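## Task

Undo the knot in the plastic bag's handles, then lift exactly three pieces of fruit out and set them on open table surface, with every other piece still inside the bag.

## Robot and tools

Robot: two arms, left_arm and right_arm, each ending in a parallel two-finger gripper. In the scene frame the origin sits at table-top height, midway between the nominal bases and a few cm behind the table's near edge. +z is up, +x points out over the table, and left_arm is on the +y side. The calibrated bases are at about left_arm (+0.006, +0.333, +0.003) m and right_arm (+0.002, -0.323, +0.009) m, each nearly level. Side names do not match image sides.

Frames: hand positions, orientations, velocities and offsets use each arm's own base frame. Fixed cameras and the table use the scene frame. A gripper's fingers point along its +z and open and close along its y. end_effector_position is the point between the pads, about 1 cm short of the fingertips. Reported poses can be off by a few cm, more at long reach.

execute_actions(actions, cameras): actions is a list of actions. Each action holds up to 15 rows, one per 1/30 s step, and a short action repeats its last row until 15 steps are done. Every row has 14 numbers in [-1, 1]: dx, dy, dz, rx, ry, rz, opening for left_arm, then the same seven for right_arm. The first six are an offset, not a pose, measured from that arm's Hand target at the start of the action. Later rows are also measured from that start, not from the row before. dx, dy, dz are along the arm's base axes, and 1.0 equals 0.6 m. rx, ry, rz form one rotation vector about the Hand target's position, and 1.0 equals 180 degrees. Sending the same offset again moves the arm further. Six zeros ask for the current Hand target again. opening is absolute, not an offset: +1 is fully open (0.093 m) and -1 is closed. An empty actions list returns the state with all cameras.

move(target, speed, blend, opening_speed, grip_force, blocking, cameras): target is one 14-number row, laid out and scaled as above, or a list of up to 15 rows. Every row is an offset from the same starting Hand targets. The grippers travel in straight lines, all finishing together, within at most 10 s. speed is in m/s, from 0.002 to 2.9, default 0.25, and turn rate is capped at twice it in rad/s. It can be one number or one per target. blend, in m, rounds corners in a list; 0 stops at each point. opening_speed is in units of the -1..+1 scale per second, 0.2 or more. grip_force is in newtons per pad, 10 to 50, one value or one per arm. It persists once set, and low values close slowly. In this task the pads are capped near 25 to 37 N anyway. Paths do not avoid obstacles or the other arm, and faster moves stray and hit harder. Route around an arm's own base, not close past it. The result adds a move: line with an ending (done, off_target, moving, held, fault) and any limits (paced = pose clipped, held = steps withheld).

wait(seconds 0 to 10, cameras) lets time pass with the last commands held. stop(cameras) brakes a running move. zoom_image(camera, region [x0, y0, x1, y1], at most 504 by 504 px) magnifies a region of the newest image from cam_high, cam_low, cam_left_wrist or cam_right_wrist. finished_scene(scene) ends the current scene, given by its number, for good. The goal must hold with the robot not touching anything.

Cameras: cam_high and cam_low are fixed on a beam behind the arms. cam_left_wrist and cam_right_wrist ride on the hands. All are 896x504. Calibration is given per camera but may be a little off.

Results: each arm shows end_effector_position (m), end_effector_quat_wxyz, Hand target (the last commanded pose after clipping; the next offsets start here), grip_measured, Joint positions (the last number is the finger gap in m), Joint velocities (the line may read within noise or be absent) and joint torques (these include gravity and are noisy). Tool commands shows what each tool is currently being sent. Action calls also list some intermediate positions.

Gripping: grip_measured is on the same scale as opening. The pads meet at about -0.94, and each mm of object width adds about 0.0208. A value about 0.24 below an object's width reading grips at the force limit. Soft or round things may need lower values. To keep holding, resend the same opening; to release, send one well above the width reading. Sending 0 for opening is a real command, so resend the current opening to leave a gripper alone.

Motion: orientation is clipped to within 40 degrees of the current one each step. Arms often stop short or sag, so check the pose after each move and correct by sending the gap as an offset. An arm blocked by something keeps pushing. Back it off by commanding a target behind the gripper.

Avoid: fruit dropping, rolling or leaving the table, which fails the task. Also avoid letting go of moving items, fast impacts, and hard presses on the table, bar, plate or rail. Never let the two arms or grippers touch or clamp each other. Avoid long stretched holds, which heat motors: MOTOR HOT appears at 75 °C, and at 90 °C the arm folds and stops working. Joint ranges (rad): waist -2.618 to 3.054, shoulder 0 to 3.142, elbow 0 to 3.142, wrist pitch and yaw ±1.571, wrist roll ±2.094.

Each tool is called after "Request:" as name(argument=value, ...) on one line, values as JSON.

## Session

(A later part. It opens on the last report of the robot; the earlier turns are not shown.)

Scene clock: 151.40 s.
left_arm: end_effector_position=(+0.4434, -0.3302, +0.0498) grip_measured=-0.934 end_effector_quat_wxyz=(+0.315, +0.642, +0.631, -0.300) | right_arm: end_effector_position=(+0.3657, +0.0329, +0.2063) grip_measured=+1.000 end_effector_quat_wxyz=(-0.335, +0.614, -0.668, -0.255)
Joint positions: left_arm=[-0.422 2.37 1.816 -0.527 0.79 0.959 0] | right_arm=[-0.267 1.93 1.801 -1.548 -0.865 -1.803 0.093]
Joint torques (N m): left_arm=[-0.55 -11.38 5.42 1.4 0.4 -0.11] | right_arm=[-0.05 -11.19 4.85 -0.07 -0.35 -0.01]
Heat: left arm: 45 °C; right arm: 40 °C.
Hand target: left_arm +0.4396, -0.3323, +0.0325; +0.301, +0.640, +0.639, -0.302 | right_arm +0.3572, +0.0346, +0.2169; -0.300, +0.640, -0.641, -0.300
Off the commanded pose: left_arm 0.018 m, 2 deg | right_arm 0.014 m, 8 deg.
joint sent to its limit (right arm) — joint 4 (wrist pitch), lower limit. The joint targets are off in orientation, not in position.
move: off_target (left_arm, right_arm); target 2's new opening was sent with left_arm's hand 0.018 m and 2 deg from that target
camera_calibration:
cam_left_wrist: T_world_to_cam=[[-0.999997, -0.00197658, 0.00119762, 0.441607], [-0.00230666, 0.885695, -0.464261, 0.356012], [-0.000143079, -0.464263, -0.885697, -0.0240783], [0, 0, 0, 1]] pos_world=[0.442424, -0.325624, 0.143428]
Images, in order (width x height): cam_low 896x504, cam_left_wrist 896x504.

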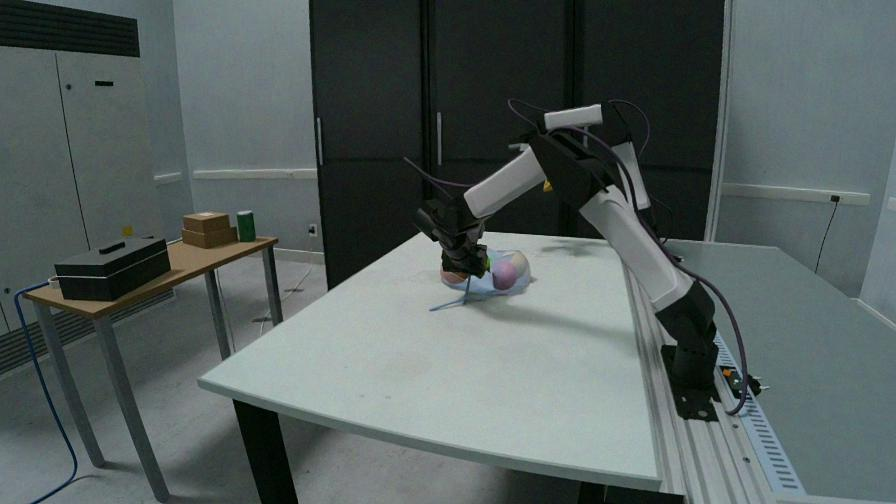

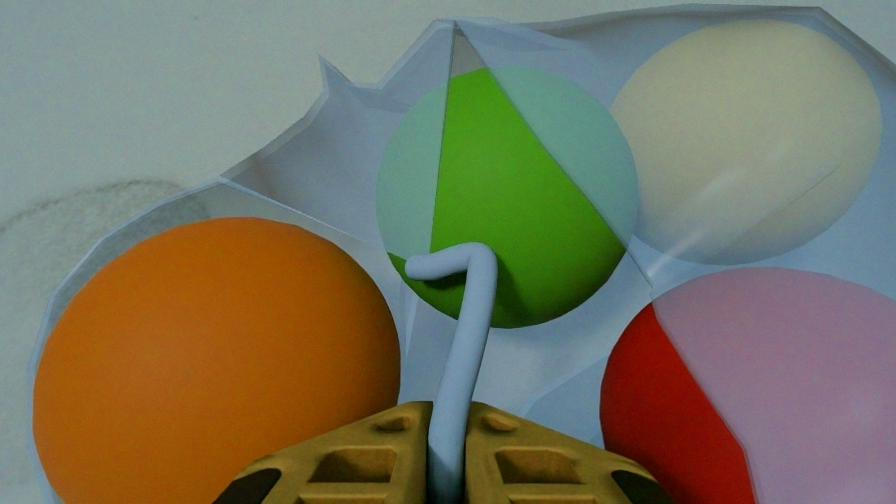

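Request:
move(target=[[0,0,0.11,0,0,0,-1, 0,0,0,0,0,0, 1],[-0.04,-0.19,0.13,0,0,0,-1, 0,0,0,0,0,0, 1],[-0.05,-0.25,0.06,0,0,0,-1, 0,0,0,0,0,0, 1]], cameras=["cam_left_wrist","cam_low","cam_high"], speed=0.12)

Request:
zoom_image(camera="cam_high", region=[400, 160, 560, 290])

Scene clock: 155.77 s.
left_arm: end_effector_position=(+0.4071, -0.4754, +0.0720) grip_measured=-0.934 end_effector_quat_wxyz=(+0.296, +0.641, +0.639, -0.305) | right_arm: end_effector_position=(+0.3657, +0.0329, +0.2063) grip_measured=+1.000 end_effector_quat_wxyz=(-0.335, +0.614, -0.668, -0.255)
Joint positions: left_arm=[-0.702 2.553 2.227 -0.593 0.638 0.65 0] | right_arm=[-0.267 1.93 1.801 -1.548 -0.865 -1.803 0.093]
Joint torques (N m): left_arm=[-0.5 -12.97 9.25 1.67 0.29 -0.11] | right_arm=[-0.13 -11.26 4.83 -0.08 -0.36 -0.02]
Heat: left arm: 47 °C; right arm: 40 °C.
Hand target: left_arm +0.4096, -0.4823, +0.0685; +0.301, +0.640, +0.640, -0.302 | right_arm +0.3572, +0.0346, +0.2169; -0.300, +0.640, -0.641, -0.300
Off the commanded pose: left_arm 0.008 m, 1 deg | right_arm 0.014 m, 8 deg.
joint sent to its limit (right arm) — joint 4 (wrist pitch), lower limit. The joint targets are off in orientation, not in position.
move: off_target (right_arm)
camera_calibration:
cam_left_wrist: T_world_to_cam=[[-0.999337, -0.000745272, 0.0363999, 0.402758], [-0.0168332, 0.895967, -0.443802, 0.504108], [-0.0322823, -0.44412, -0.895385, -0.0485264], [0, 0, 0, 1]] pos_world=[0.40941, -0.472916, 0.165614]
Images, in order (width x height): cam_high 896x504, cam_low 896x504, cam_left_wrist 896x504.

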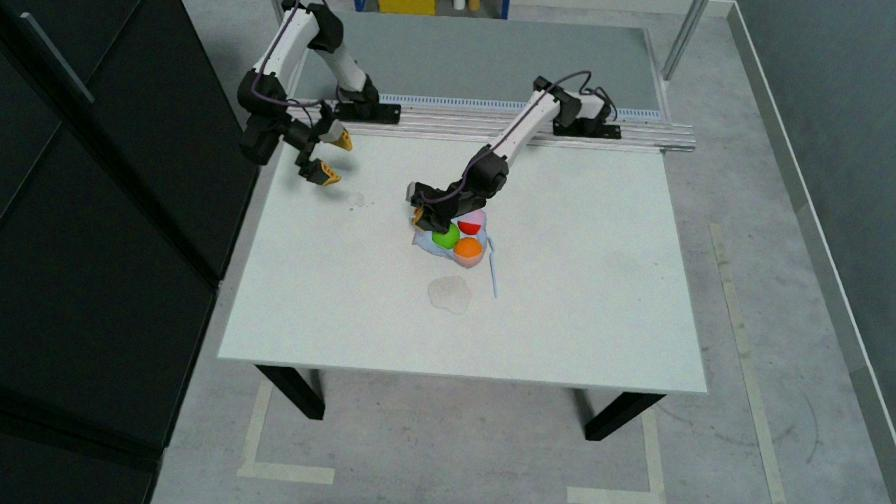

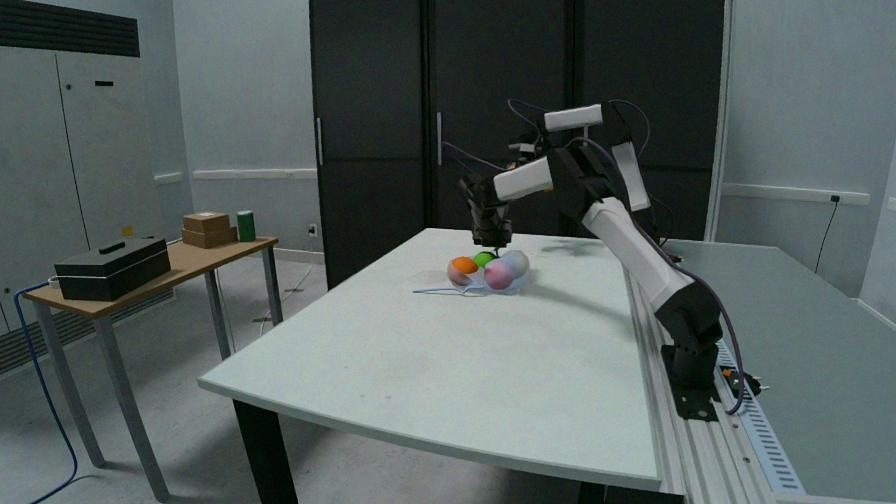

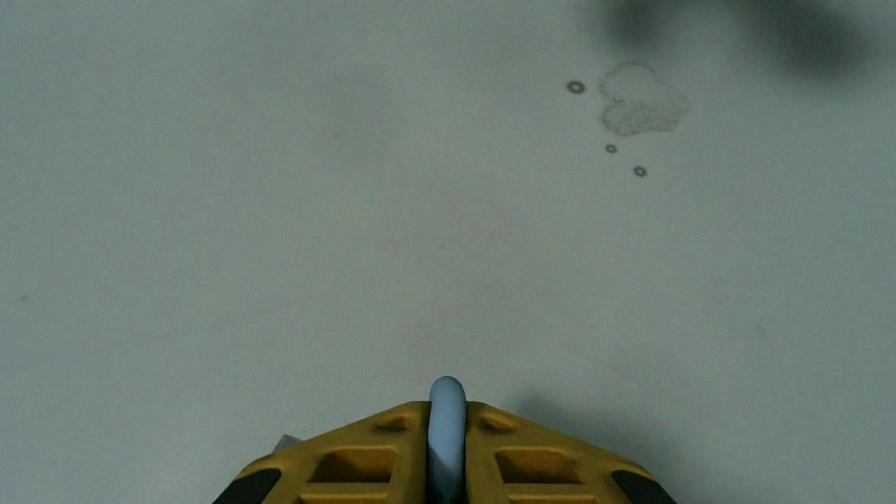

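Scaled by 3.150 from the camera's 896x504 image, which has a finer 1280x720 frame.

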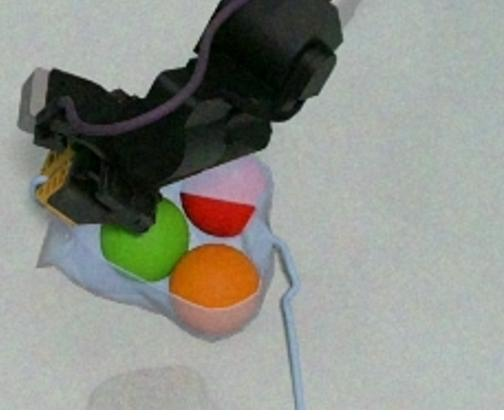

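Request:
move(target=[[-0.02,-0.02,-0.085,0,0,0,-1, 0,0,0,0,0,0, 1],[-0.02,-0.02,-0.085,0,0,0,-0.2, 0,0,0,0,0,0, 1],[-0.03,0.03,0.06,0,0,0,-0.2, 0,0,0,0,0,0, 1],[-0.08,0.25,0.2,0,0,0,1, 0,0,0,0,0,0, 1]], cameras=["cam_left_wrist","cam_low","cam_high"], speed=0.12)

Request:
zoom_image(camera="cam_high", region=[400, 160, 560, 290])

Scene clock: 161.93 s.
left_arm: end_effector_position=(+0.3705, -0.3354, +0.1834) grip_measured=+1.000 end_effector_quat_wxyz=(+0.303, +0.637, +0.644, -0.297) | right_arm: end_effector_position=(+0.3657, +0.0329, +0.2063) grip_measured=+1.000 end_effector_quat_wxyz=(-0.335, +0.614, -0.668, -0.255)
Joint positions: left_arm=[-0.51 2.007 1.774 -0.794 0.727 0.839 0.093] | right_arm=[-0.267 1.93 1.801 -1.548 -0.865 -1.803 0.093]
Joint velocities: left_arm=[within noise] | right_arm=[0.002 0.012 -0.022 0.022 -0.007 -0.154 0]
Joint torques (N m): left_arm=[0.16 -13.05 5.34 1.17 0.65 0.14] | right_arm=[-0.12 -11.22 4.86 -0.07 -0.35 -0.03]
Heat: left arm: 49 °C; right arm: 41 °C.
Hand target: left_arm +0.3617, -0.3322, +0.1885; +0.301, +0.640, +0.640, -0.302 | right_arm +0.3572, +0.0346, +0.2169; -0.300, +0.640, -0.641, -0.300
Off the commanded pose: left_arm 0.011 m, 1 deg | right_arm 0.014 m, 8 deg.
joint sent to its limit (right arm) — joint 4 (wrist pitch), lower limit. The joint targets are off in orientation, not in position.
move: off_target (left_arm, right_arm); target 2's new opening was sent with left_arm's hand 0.038 m and 4 deg from that target; target 4's new opening was sent with left_arm's hand 0.011 m and 1 deg from that target
camera_calibration:
cam_left_wrist: T_world_to_cam=[[-0.999521, -0.0214936, 0.0222787, 0.357917], [-0.0291457, 0.895923, -0.443252, 0.431967], [-0.0104329, -0.443689, -0.89612, 0.10436], [0, 0, 0, 1]] pos_world=[0.371424, -0.333013, 0.277015]
Images, in order (width x height): cam_high 896x504, cam_low 896x504, cam_left_wrist 896x504.

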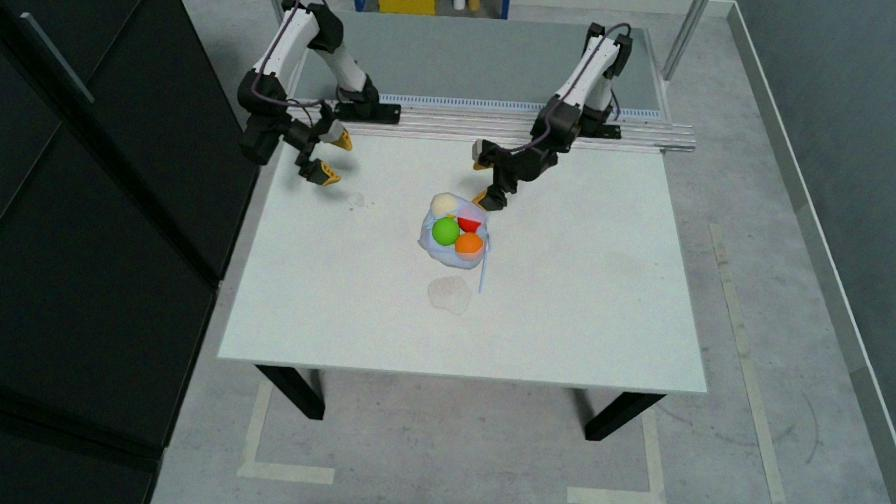

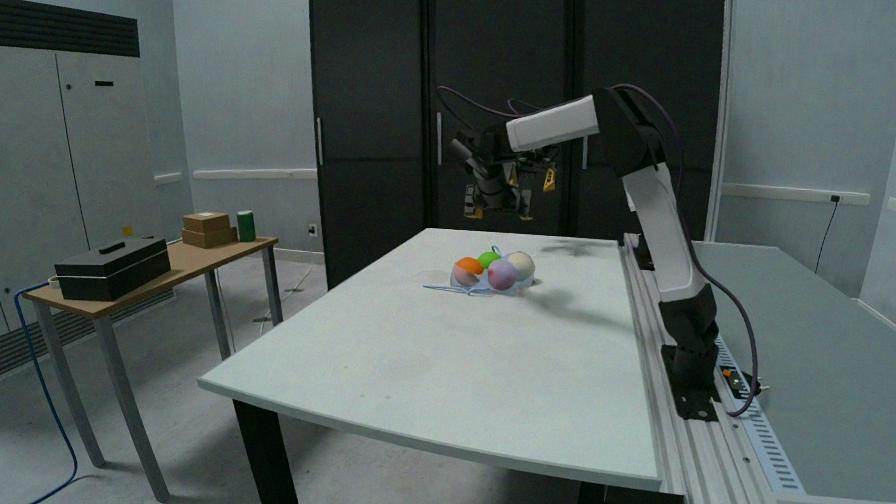

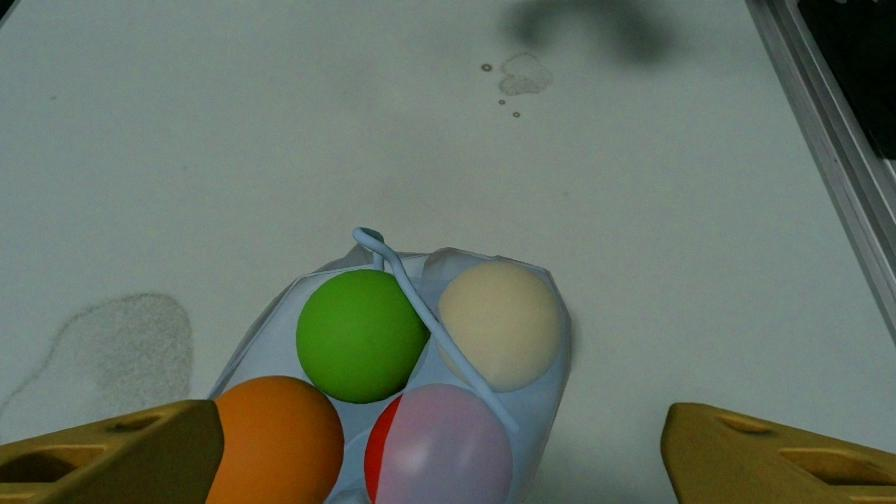

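Scaled by 3.150 from the camera's 896x504 image, which has a finer 1280x720 frame.

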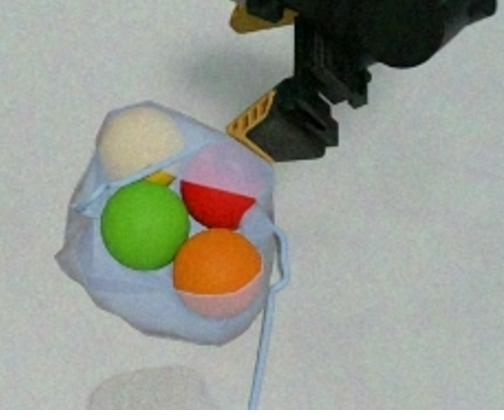

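Request:
move(target=[-0.05,0.3,0.0,0,0,0,1, 0.071,0.334,-0.01,-0.158,0.1446,-0.4557, 1], cameras=["cam_right_wrist"], speed=0.25)

Scene clock: 167.50 s.
left_arm: end_effector_position=(+0.3392, -0.1526, +0.1812) grip_measured=+1.000 end_effector_quat_wxyz=(+0.296, +0.639, +0.644, -0.299) | right_arm: end_effector_position=(+0.3984, +0.2321, +0.2162) grip_measured=+1.000 end_effector_quat_wxyz=(+0.147, -0.044, +0.988, +0.018)
Joint positions: left_arm=[-0.071 1.807 1.541 -1.222 0.866 1.454 0.093] | right_arm=[0.569 2.189 2.444 -1.55 0.115 0.464 0.093]
Joint torques (N m): left_arm=[0.39 -10.73 5.11 0.33 0.78 0.15] | right_arm=[0.29 -7.68 7.9 0.73 0.27 0.14]
Heat: left arm: 49 °C; right arm: 40 °C.
Hand target: left_arm +0.3316, -0.1523, +0.1884; +0.300, +0.640, +0.640, -0.302 | right_arm +0.3998, +0.2350, +0.2110; +0.131, -0.043, +0.990, +0.006
Off the commanded pose: left_arm 0.010 m, 1 deg | right_arm 0.006 m, 2 deg.
joint sent to its limit (right arm) — joint 4 (wrist pitch), lower limit. The joint targets still meet the commanded pose.
move: done
camera_calibration:
cam_right_wrist: T_world_to_cam=[[0.10207, -0.99473, 0.00964977, 0.183759], [-0.983601, -0.0994687, 0.15045, 0.421998], [-0.148697, -0.0248479, -0.988571, 0.368259], [0, 0, 0, 1]] pos_world=[0.451081, 0.233917, 0.298788]
Images, in order (width x height): cam_right_wrist 896x504.

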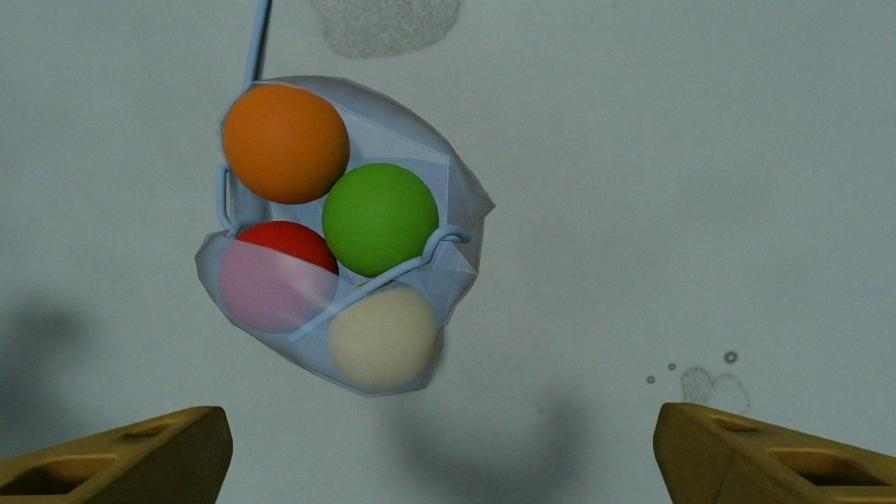

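Request:
move(target=[0,0,0,0,0,0,1,0.037,0.05,-0.13,0,0,0,0.85], cameras=["cam_right_wrist","cam_high","cam_low"])

Scene clock: 171.97 s.
left_arm: end_effector_position=(+0.3392, -0.1526, +0.1812) grip_measured=+1.000 end_effector_quat_wxyz=(+0.296, +0.639, +0.644, -0.299) | right_arm: end_effector_position=(+0.4177, +0.2584, +0.1391) grip_measured=+0.851 end_effector_quat_wxyz=(+0.125, -0.043, +0.991, +0.006)
Joint positions: left_arm=[-0.071 1.807 1.541 -1.222 0.866 1.454 0.093] | right_arm=[0.595 2.286 2.293 -1.356 0.12 0.495 0.086]
Joint torques (N m): left_arm=[0.43 -10.71 5.14 0.36 0.77 0.12] | right_arm=[0.51 -8.88 7.2 0.94 0.26 0.12]
Heat: left arm: 49 °C; right arm: 40 °C.
Hand target: left_arm +0.3317, -0.1523, +0.1884; +0.300, +0.640, +0.640, -0.302 | right_arm +0.4220, +0.2650, +0.1330; +0.131, -0.043, +0.990, +0.006
Off the commanded pose: left_arm 0.010 m, 1 deg | right_arm 0.010 m, 1 deg.
move: done
camera_calibration:
cam_right_wrist: T_world_to_cam=[[0.0974004, -0.994754, 0.0312643, 0.207696], [-0.976636, -0.0894857, 0.195382, 0.443433], [-0.19156, -0.0495642, -0.980229, 0.318712], [0, 0, 0, 1]] pos_world=[0.473895, 0.262084, 0.219278]
Images, in order (width x height): cam_high 896x504, cam_low 896x504, cam_right_wrist 896x504.

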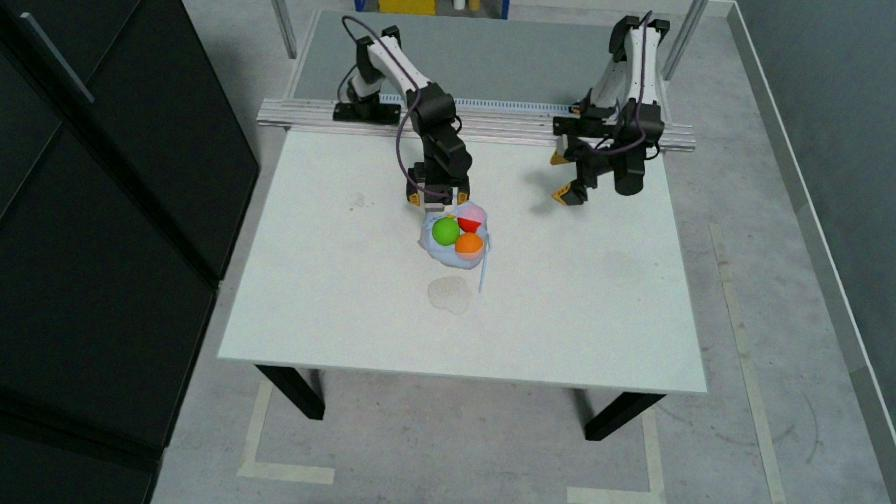

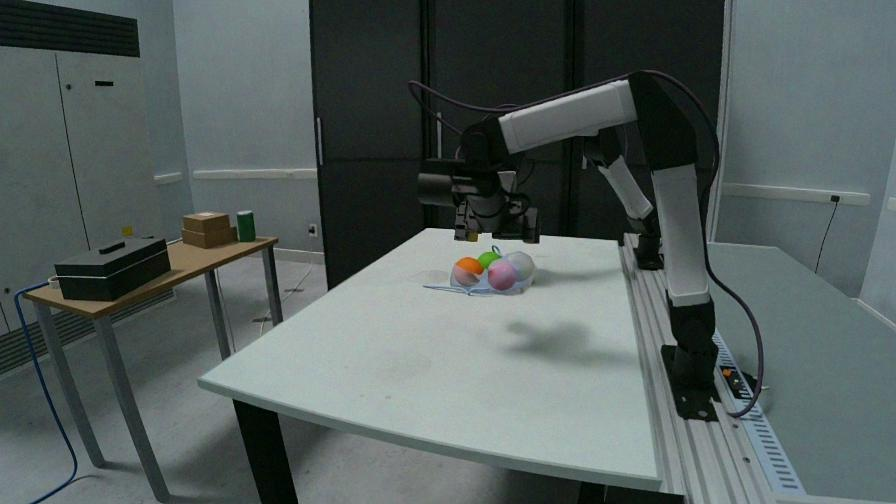

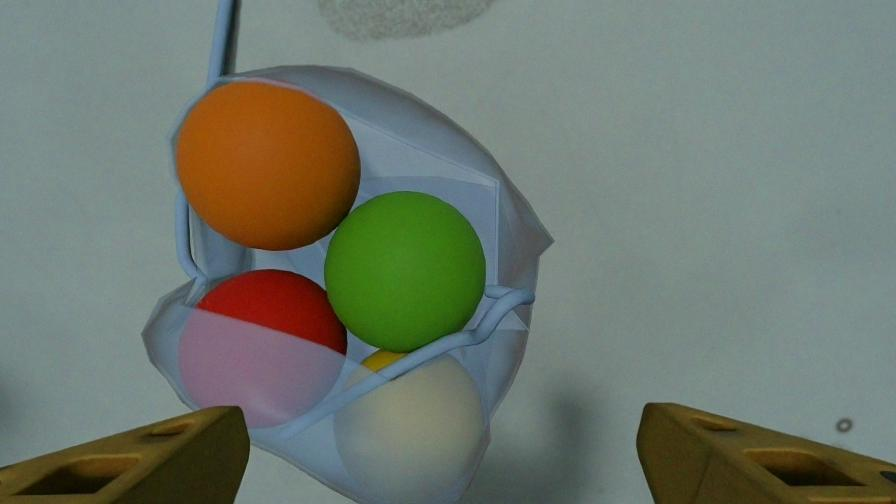

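Request:
move(target=[0,0,0,0,0,0,1,0.013,0.01,-0.085,0,0,0.035,0.85], cameras=["cam_right_wrist"])

Request:
zoom_image(camera="cam_right_wrist", region=[200, 100, 700, 504])

Scene clock: 174.87 s.
left_arm: end_effector_position=(+0.3392, -0.1526, +0.1812) grip_measured=+1.000 end_effector_quat_wxyz=(+0.296, +0.639, +0.644, -0.299) | right_arm: end_effector_position=(+0.4294, +0.2672, +0.0944) grip_measured=+0.851 end_effector_quat_wxyz=(+0.138, -0.092, +0.986, +0.009)
Joint positions: left_arm=[-0.071 1.807 1.541 -1.222 0.866 1.454 0.093] | right_arm=[0.595 2.286 2.107 -1.138 0.116 0.395 0.086]
Joint torques (N m): left_arm=[0.43 -10.73 5.09 0.36 0.77 0.14] | right_arm=[-0.16 -9.24 5.55 1 0.05 -0.03]
Heat: left arm: 49 °C; right arm: 39 °C.
Hand target: left_arm +0.3317, -0.1523, +0.1884; +0.300, +0.640, +0.640, -0.302 | right_arm +0.4297, +0.2710, +0.0820; +0.130, -0.097, +0.987, +0.013
Off the commanded pose: left_arm 0.010 m, 1 deg | right_arm 0.013 m, 1 deg.
move: off_target (right_arm)
camera_calibration:
cam_right_wrist: T_world_to_cam=[[0.192788, -0.980428, 0.039914, 0.171021], [-0.968286, -0.183498, 0.169559, 0.488356], [-0.158916, -0.0713372, -0.984711, 0.269883], [0, 0, 0, 1]] pos_world=[0.482786, 0.276539, 0.176125]
Images, in order (width x height): cam_right_wrist 896x504.

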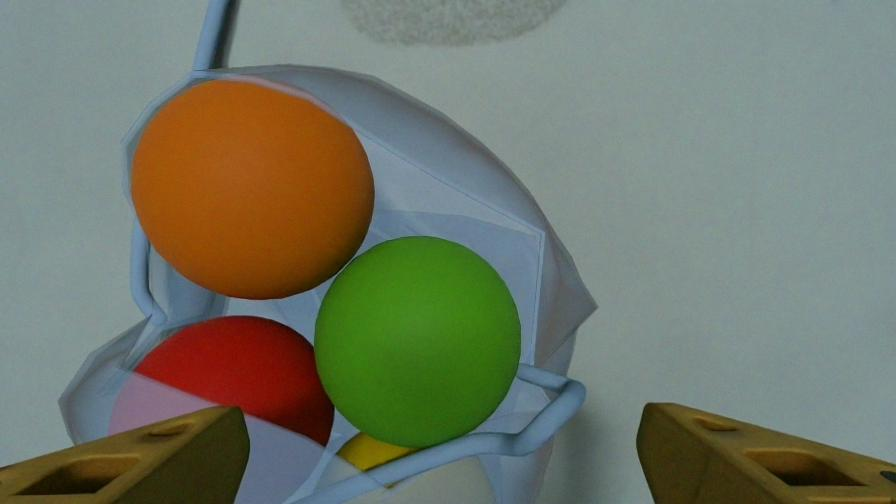

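Scaled by 1.008 from the camera's 896x504 image, which has a finer 1280x720 frame.

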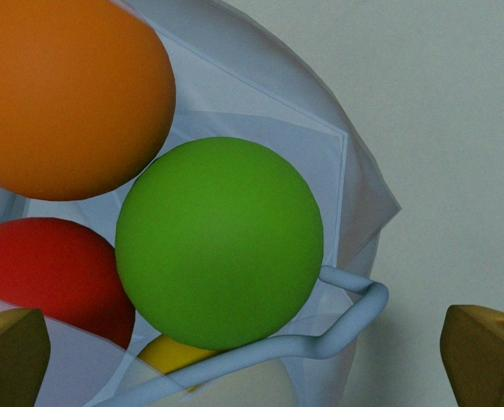

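Request:
move(target=[0,0,0,0,0,0,1,0.005,0.006,-0.108,0,0,0,0.95], speed=0.12, cameras=["cam_right_wrist"])

Scene clock: 176.80 s.
left_arm: end_effector_position=(+0.3392, -0.1526, +0.1812) grip_measured=+1.000 end_effector_quat_wxyz=(+0.296, +0.639, +0.644, -0.299) | right_arm: end_effector_position=(+0.4352, +0.2697, +0.0323) grip_measured=+0.948 end_effector_quat_wxyz=(+0.140, -0.090, +0.986, +0.011)
Joint positions: left_arm=[-0.071 1.807 1.541 -1.222 0.866 1.454 0.093] | right_arm=[0.593 2.326 1.927 -0.913 0.115 0.395 0.091]
Joint torques (N m): left_arm=[0.42 -10.76 5.11 0.35 0.77 0.14] | right_arm=[0.28 -8.85 5.87 1.03 0.08 -0.01]
Heat: left arm: 49 °C; right arm: 39 °C.
Hand target: left_arm +0.3317, -0.1523, +0.1884; +0.300, +0.640, +0.640, -0.302 | right_arm +0.4327, +0.2745, +0.0170; +0.130, -0.098, +0.987, +0.013
Off the commanded pose: left_arm 0.010 m, 1 deg | right_arm 0.016 m, 1 deg.
move: off_target (right_arm)
camera_calibration:
cam_right_wrist: T_world_to_cam=[[0.190278, -0.981035, 0.036951, 0.176197], [-0.969307, -0.181768, 0.165545, 0.505134], [-0.155689, -0.0673164, -0.98551, 0.207261], [0, 0, 0, 1]] pos_world=[0.488372, 0.278624, 0.114124]
Images, in order (width x height): cam_right_wrist 896x504.

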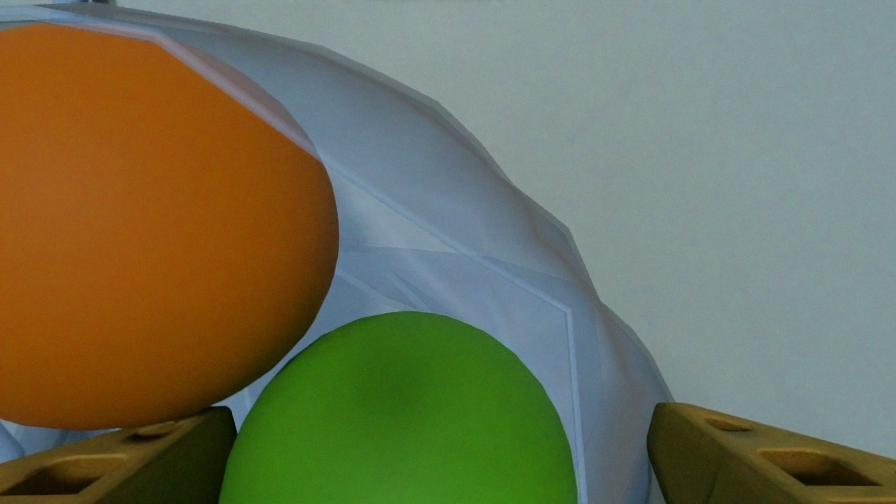

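Request:
move(target=[[0,0,0,0,0,0,1,0,0,0.1,0,0,0,0.85],[0,0,0,0,0,0,1,-0.016,0.004,0.11,0,0,0.24,0.8]], blend=0.02, cameras=["cam_right_wrist"])

Scene clock: 181.57 s.
left_arm: end_effector_position=(+0.3392, -0.1526, +0.1812) grip_measured=+1.000 end_effector_quat_wxyz=(+0.296, +0.639, +0.644, -0.299) | right_arm: end_effector_position=(+0.4239, +0.2742, +0.0654) grip_measured=+0.801 end_effector_quat_wxyz=(+0.103, -0.450, +0.886, +0.052)
Joint positions: left_arm=[-0.071 1.807 1.541 -1.222 0.866 1.454 0.093] | right_arm=[0.545 2.326 2.07 -1.1 -0.088 -0.385 0.084]
Joint torques (N m): left_arm=[0.43 -10.7 5.07 0.34 0.78 0.13] | right_arm=[-0.1 -13.68 7.45 0.61 -0.13 -0.03]
Heat: left arm: 49 °C; right arm: 39 °C.
Hand target: left_arm +0.3317, -0.1523, +0.1884; +0.300, +0.640, +0.640, -0.302 | right_arm +0.4232, +0.2771, +0.0831; +0.117, -0.454, +0.881, +0.060
Off the commanded pose: left_arm 0.010 m, 1 deg | right_arm 0.018 m, 2 deg.
move: off_target (right_arm); target 2's new opening was sent with right_arm's hand 0.018 m and 2 deg from that target
camera_calibration:
cam_right_wrist: T_world_to_cam=[[0.813553, -0.580568, 0.0327532, -0.192202], [-0.572992, -0.790795, 0.215229, 0.485239], [-0.0990542, -0.193868, -0.976014, 0.248458], [0, 0, 0, 1]] pos_world=[0.459016, 0.320306, 0.144356]
Images, in order (width x height): cam_right_wrist 896x504.

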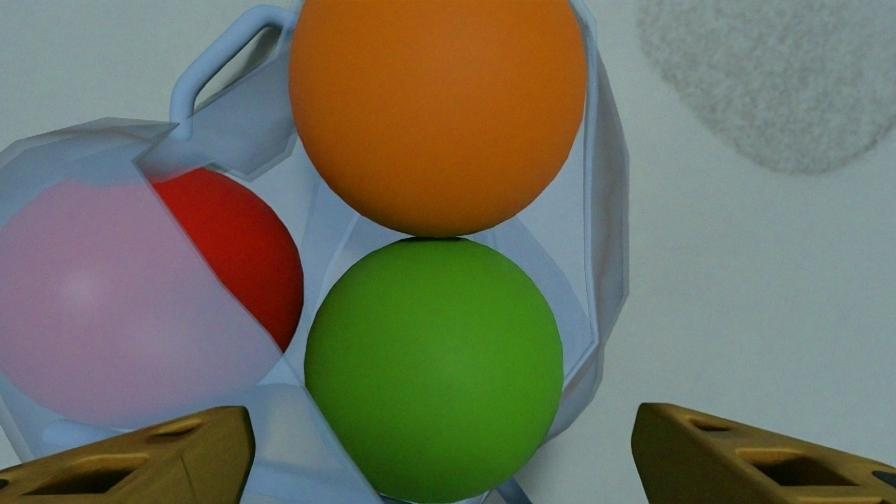

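Request:
move(target=[[0,0,0,0,0,0,1,0.0,0.002,0,0,0,0.055,0.62],[0,0,0,0,0,0,1,0.0,0.002,-0.11,0,0,0.055,0.62]], speed=0.1, cameras=["cam_right_wrist","cam_low"])

Scene clock: 185.67 s.
left_arm: end_effector_position=(+0.3392, -0.1526, +0.1812) grip_measured=+1.000 end_effector_quat_wxyz=(+0.296, +0.639, +0.644, -0.299) | right_arm: end_effector_position=(+0.4283, +0.2833, +0.0358) grip_measured=+0.621 end_effector_quat_wxyz=(+0.132, -0.525, +0.837, +0.076)
Joint positions: left_arm=[-0.071 1.807 1.541 -1.222 0.866 1.454 0.093] | right_arm=[0.533 2.326 1.936 -0.918 -0.158 -0.567 0.075]
Joint torques (N m): left_arm=[0.46 -10.7 5.09 0.35 0.77 0.12] | right_arm=[-0.16 -9.22 4.56 0.81 0.1 -0.05]
Heat: left arm: 49 °C; right arm: 40 °C.
Hand target: left_arm +0.3317, -0.1523, +0.1884; +0.300, +0.640, +0.640, -0.302 | right_arm +0.4231, +0.2781, +0.0170; +0.111, -0.528, +0.839, +0.070
Off the commanded pose: left_arm 0.010 m, 1 deg | right_arm 0.020 m, 3 deg.
move: off_target (right_arm)
camera_calibration:
cam_right_wrist: T_world_to_cam=[[0.902403, -0.428621, 0.0441828, -0.27102], [-0.430349, -0.891371, 0.142328, 0.47124], [-0.0216217, -0.147452, -0.988833, 0.176026], [0, 0, 0, 1]] pos_world=[0.451173, 0.32984, 0.118964]
Images, in order (width x height): cam_low 896x504, cam_right_wrist 896x504.

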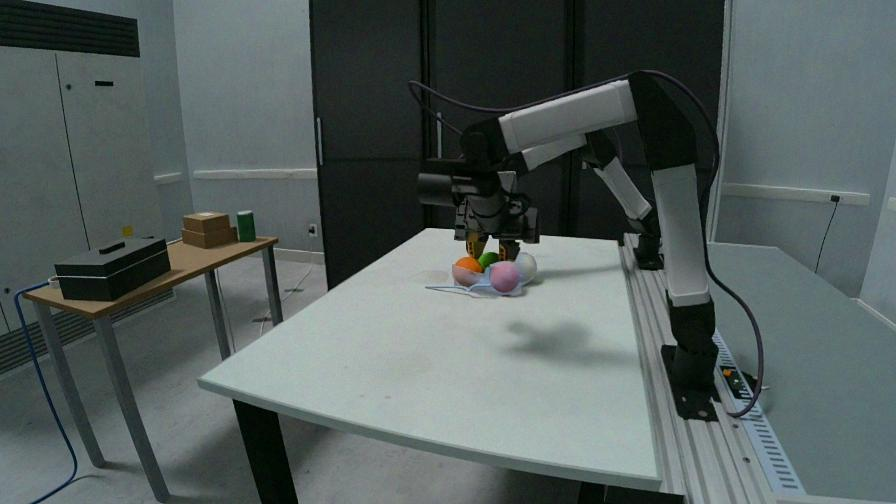

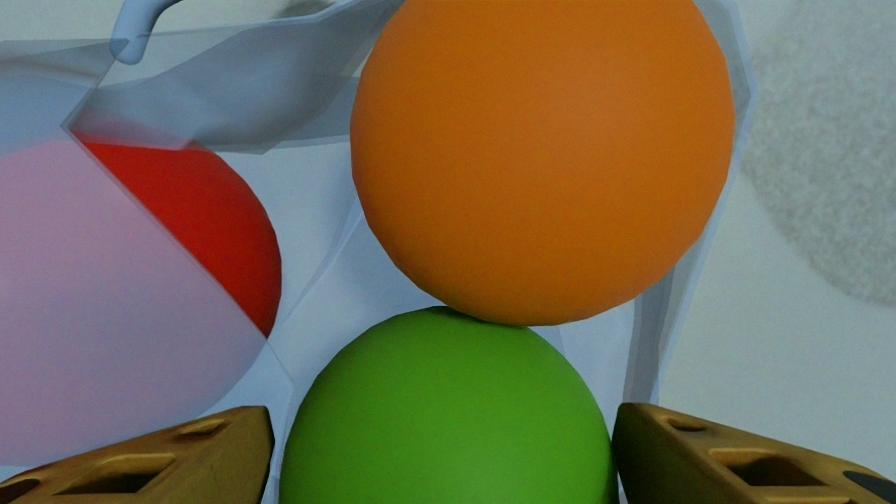

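Request:
move(target=[[0,0,0,0,0,0,1,0,-0.004,-0.015,0,0,0,0.62],[0,0,0,0,0,0,1,0,-0.004,-0.015,0,0,0,0.1]], opening_speed=0.5, cameras=["cam_right_wrist"])

Request:
move(target=[0,0,0,0,0,0,1,0,0,0.22,0,0,0,0.1], speed=0.1, cameras=["cam_right_wrist","cam_low"])

Scene clock: 188.77 s.
left_arm: end_effector_position=(+0.3392, -0.1526, +0.1812) grip_measured=+1.000 end_effector_quat_wxyz=(+0.296, +0.639, +0.644, -0.299) | right_arm: end_effector_position=(+0.4324, +0.2870, +0.0325) grip_measured=+0.262 end_effector_quat_wxyz=(+0.146, -0.525, +0.835, +0.083)
Joint positions: left_arm=[-0.071 1.807 1.541 -1.222 0.866 1.454 0.093] | right_arm=[0.53 2.326 1.914 -0.868 -0.173 -0.567 0.058]
Joint torques (N m): left_arm=[0.42 -10.76 5.11 0.36 0.78 0.14] | right_arm=[-0.25 -9.09 3.97 0.7 0.23 -0.08]
Heat: left arm: 49 °C; right arm: 39 °C.
Hand target: left_arm +0.3317, -0.1523, +0.1884; +0.300, +0.640, +0.640, -0.302 | right_arm +0.4231, +0.2757, +0.0080; +0.111, -0.528, +0.839, +0.070
Off the commanded pose: left_arm 0.010 m, 1 deg | right_arm 0.029 m, 4 deg.
move: off_target (right_arm); target 2's new opening was sent with right_arm's hand 0.028 m and 4 deg from that target
camera_calibration:
cam_right_wrist: T_world_to_cam=[[0.902249, -0.428573, 0.0476674, -0.273125], [-0.431184, -0.895311, 0.111795, 0.479297], [-0.0052349, -0.12142, -0.992587, 0.158943], [0, 0, 0, 1]] pos_world=[0.453924, 0.331364, 0.117202]
Images, in order (width x height): cam_right_wrist 896x504.

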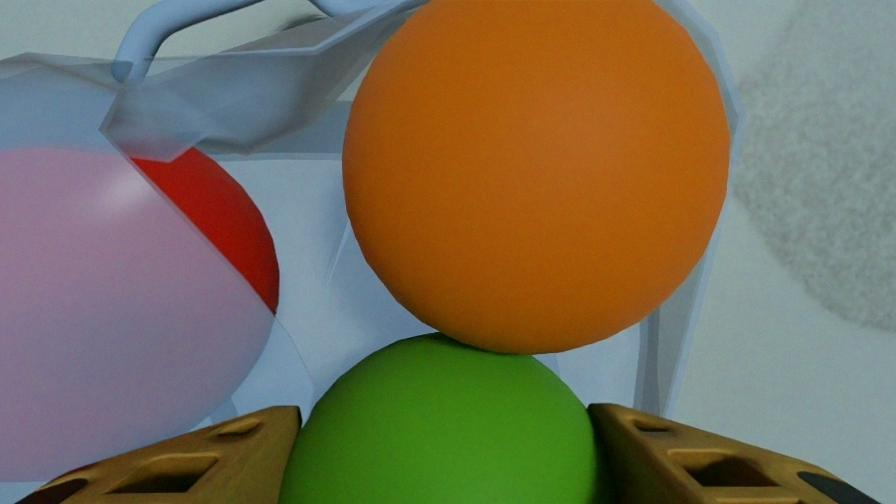

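Scene clock: 190.93 s.
left_arm: end_effector_position=(+0.3392, -0.1526, +0.1812) grip_measured=+1.000 end_effector_quat_wxyz=(+0.296, +0.639, +0.644, -0.299) | right_arm: end_effector_position=(+0.4205, +0.2750, +0.1447) grip_measured=+0.262 end_effector_quat_wxyz=(+0.116, -0.525, +0.840, +0.074)
Joint positions: left_arm=[-0.071 1.807 1.541 -1.222 0.866 1.454 0.093] | right_arm=[0.528 2.363 2.445 -1.424 -0.154 -0.571 0.058]
Joint torques (N m): left_arm=[0.46 -10.69 5.14 0.34 0.78 0.12] | right_arm=[-0.12 -8.95 8.79 0.64 0.06 -0.05]
Heat: left arm: 49 °C; right arm: 39 °C.
Hand target: left_arm +0.3317, -0.1523, +0.1884; +0.300, +0.640, +0.640, -0.302 | right_arm +0.4232, +0.2757, +0.1402; +0.111, -0.528, +0.839, +0.070
Off the commanded pose: left_arm 0.010 m, 1 deg | right_arm 0.005 m, 1 deg.
move: done
camera_calibration:
cam_right_wrist: T_world_to_cam=[[0.902538, -0.429577, 0.0298137, -0.270031], [-0.427984, -0.887247, 0.172114, 0.438511], [-0.047484, -0.168099, -0.984626, 0.298211], [0, 0, 0, 1]] pos_world=[0.445549, 0.323197, 0.226203]
Images, in order (width x height): cam_low 896x504, cam_right_wrist 896x504.

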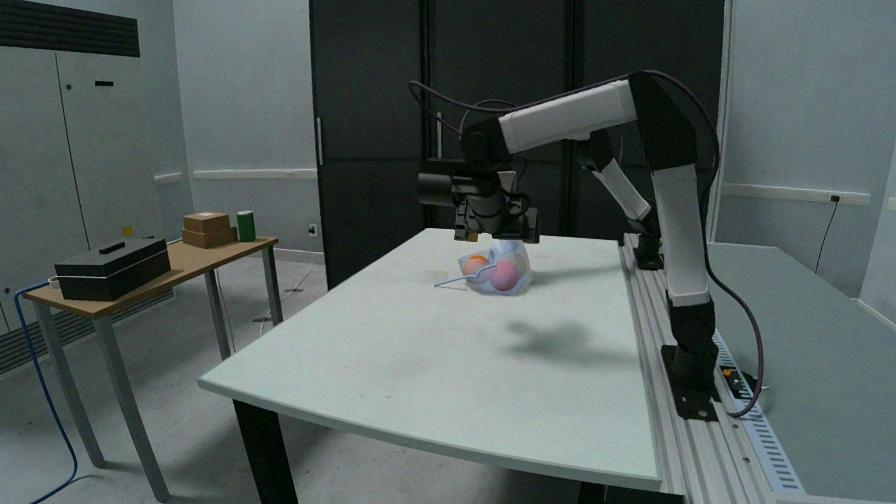

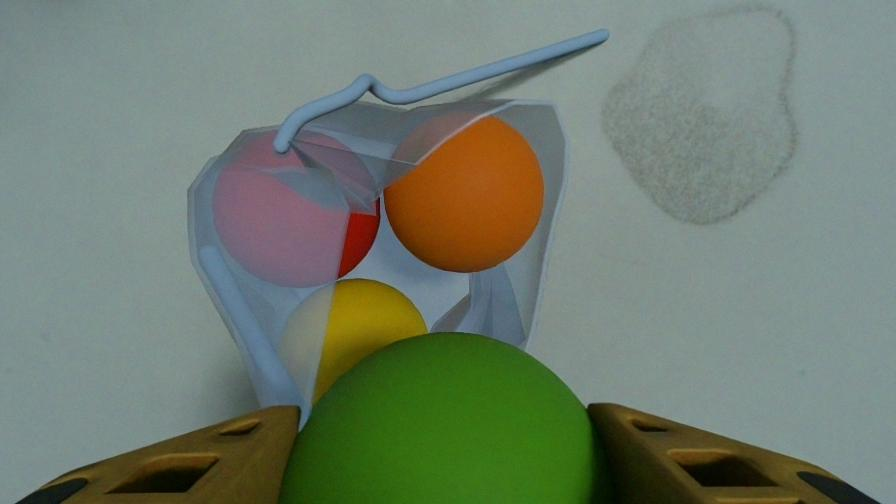

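Request:
move(target=[0,0,0,0,0,0,1,-0.02,-0.07,0.1,0,0,0,0.1], speed=0.1, cameras=["cam_right_wrist","cam_low","cam_high"])

Request:
zoom_image(camera="cam_low", region=[400, 180, 600, 330])

Scene clock: 192.77 s.
left_arm: end_effector_position=(+0.3392, -0.1526, +0.1812) grip_measured=+1.000 end_effector_quat_wxyz=(+0.296, +0.639, +0.644, -0.299) | right_arm: end_effector_position=(+0.4194, +0.2347, +0.1839) grip_measured=+0.262 end_effector_quat_wxyz=(+0.120, -0.521, +0.843, +0.066)
Joint positions: left_arm=[-0.071 1.807 1.541 -1.222 0.866 1.454 0.093] | right_arm=[0.456 2.311 2.52 -1.551 -0.154 -0.633 0.058]
Joint torques (N m): left_arm=[0.39 -10.67 5.08 0.34 0.77 0.13] | right_arm=[-0.02 -13.96 4.83 0.61 -0.1 -0.01]
Heat: left arm: 49 °C; right arm: 40 °C.
Hand target: left_arm +0.3317, -0.1523, +0.1884; +0.300, +0.640, +0.640, -0.302 | right_arm +0.4112, +0.2337, +0.2002; +0.111, -0.528, +0.839, +0.070
Off the commanded pose: left_arm 0.010 m, 1 deg | right_arm 0.018 m, 1 deg.
joint sent to its limit (right arm) — joint 4 (wrist pitch), lower limit. The joint targets still meet the commanded pose.
move: off_target (right_arm)
camera_calibration:
cam_right_wrist: T_world_to_cam=[[0.896763, -0.440029, 0.0468103, -0.285848], [-0.441162, -0.880757, 0.17217, 0.399647], [-0.0345313, -0.175047, -0.983954, 0.326094], [0, 0, 0, 1]] pos_world=[0.443907, 0.283293, 0.265435]
Images, in order (width x height): cam_high 896x504, cam_low 896x504, cam_right_wrist 896x504.

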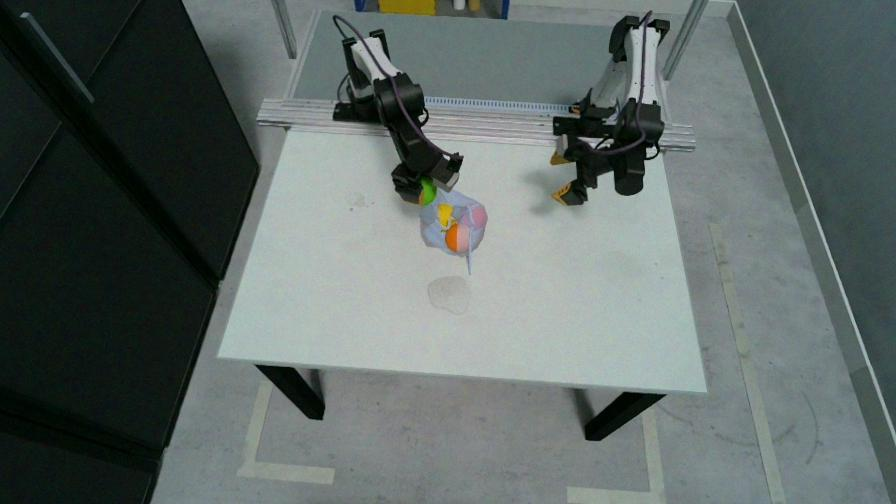

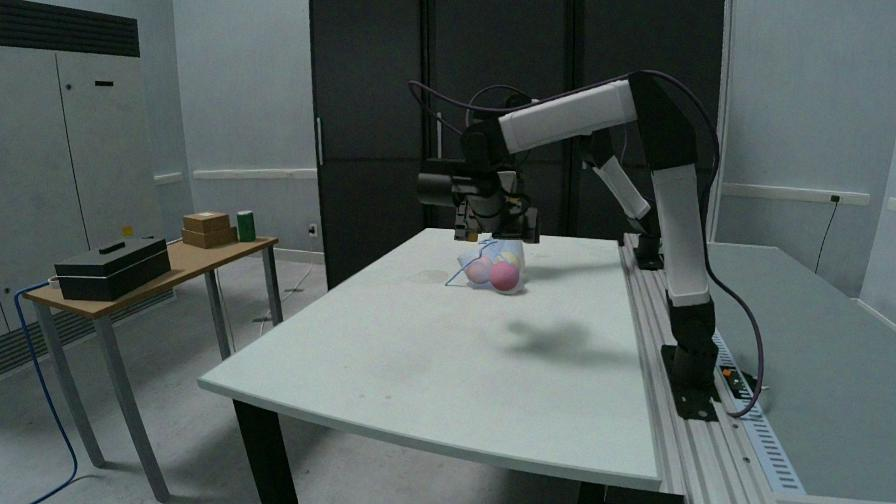

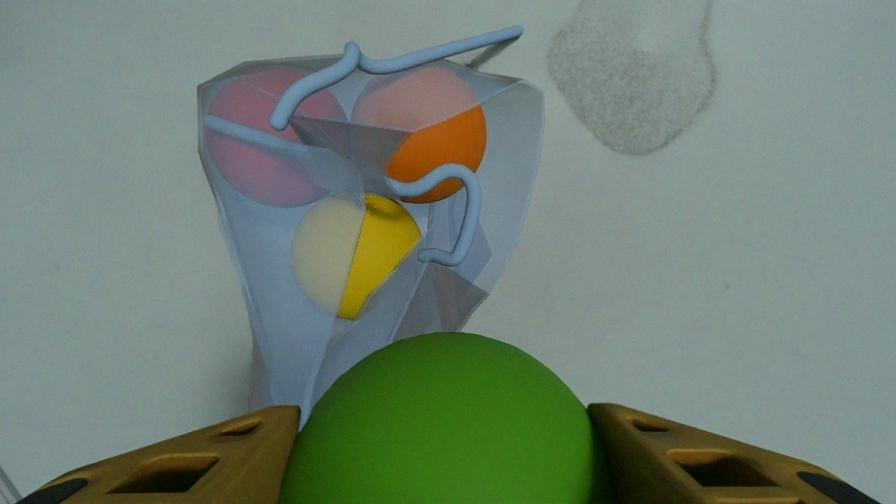

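Scaled by 2.520 from the camera's 896x504 image, which has a finer 1280x720 frame.

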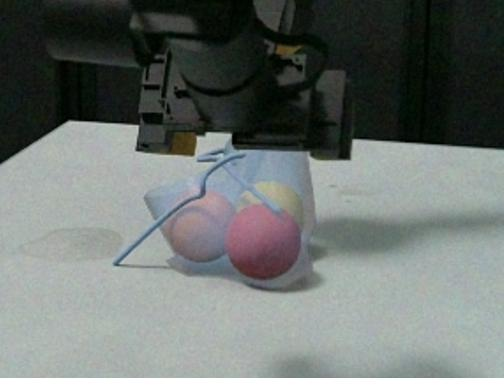

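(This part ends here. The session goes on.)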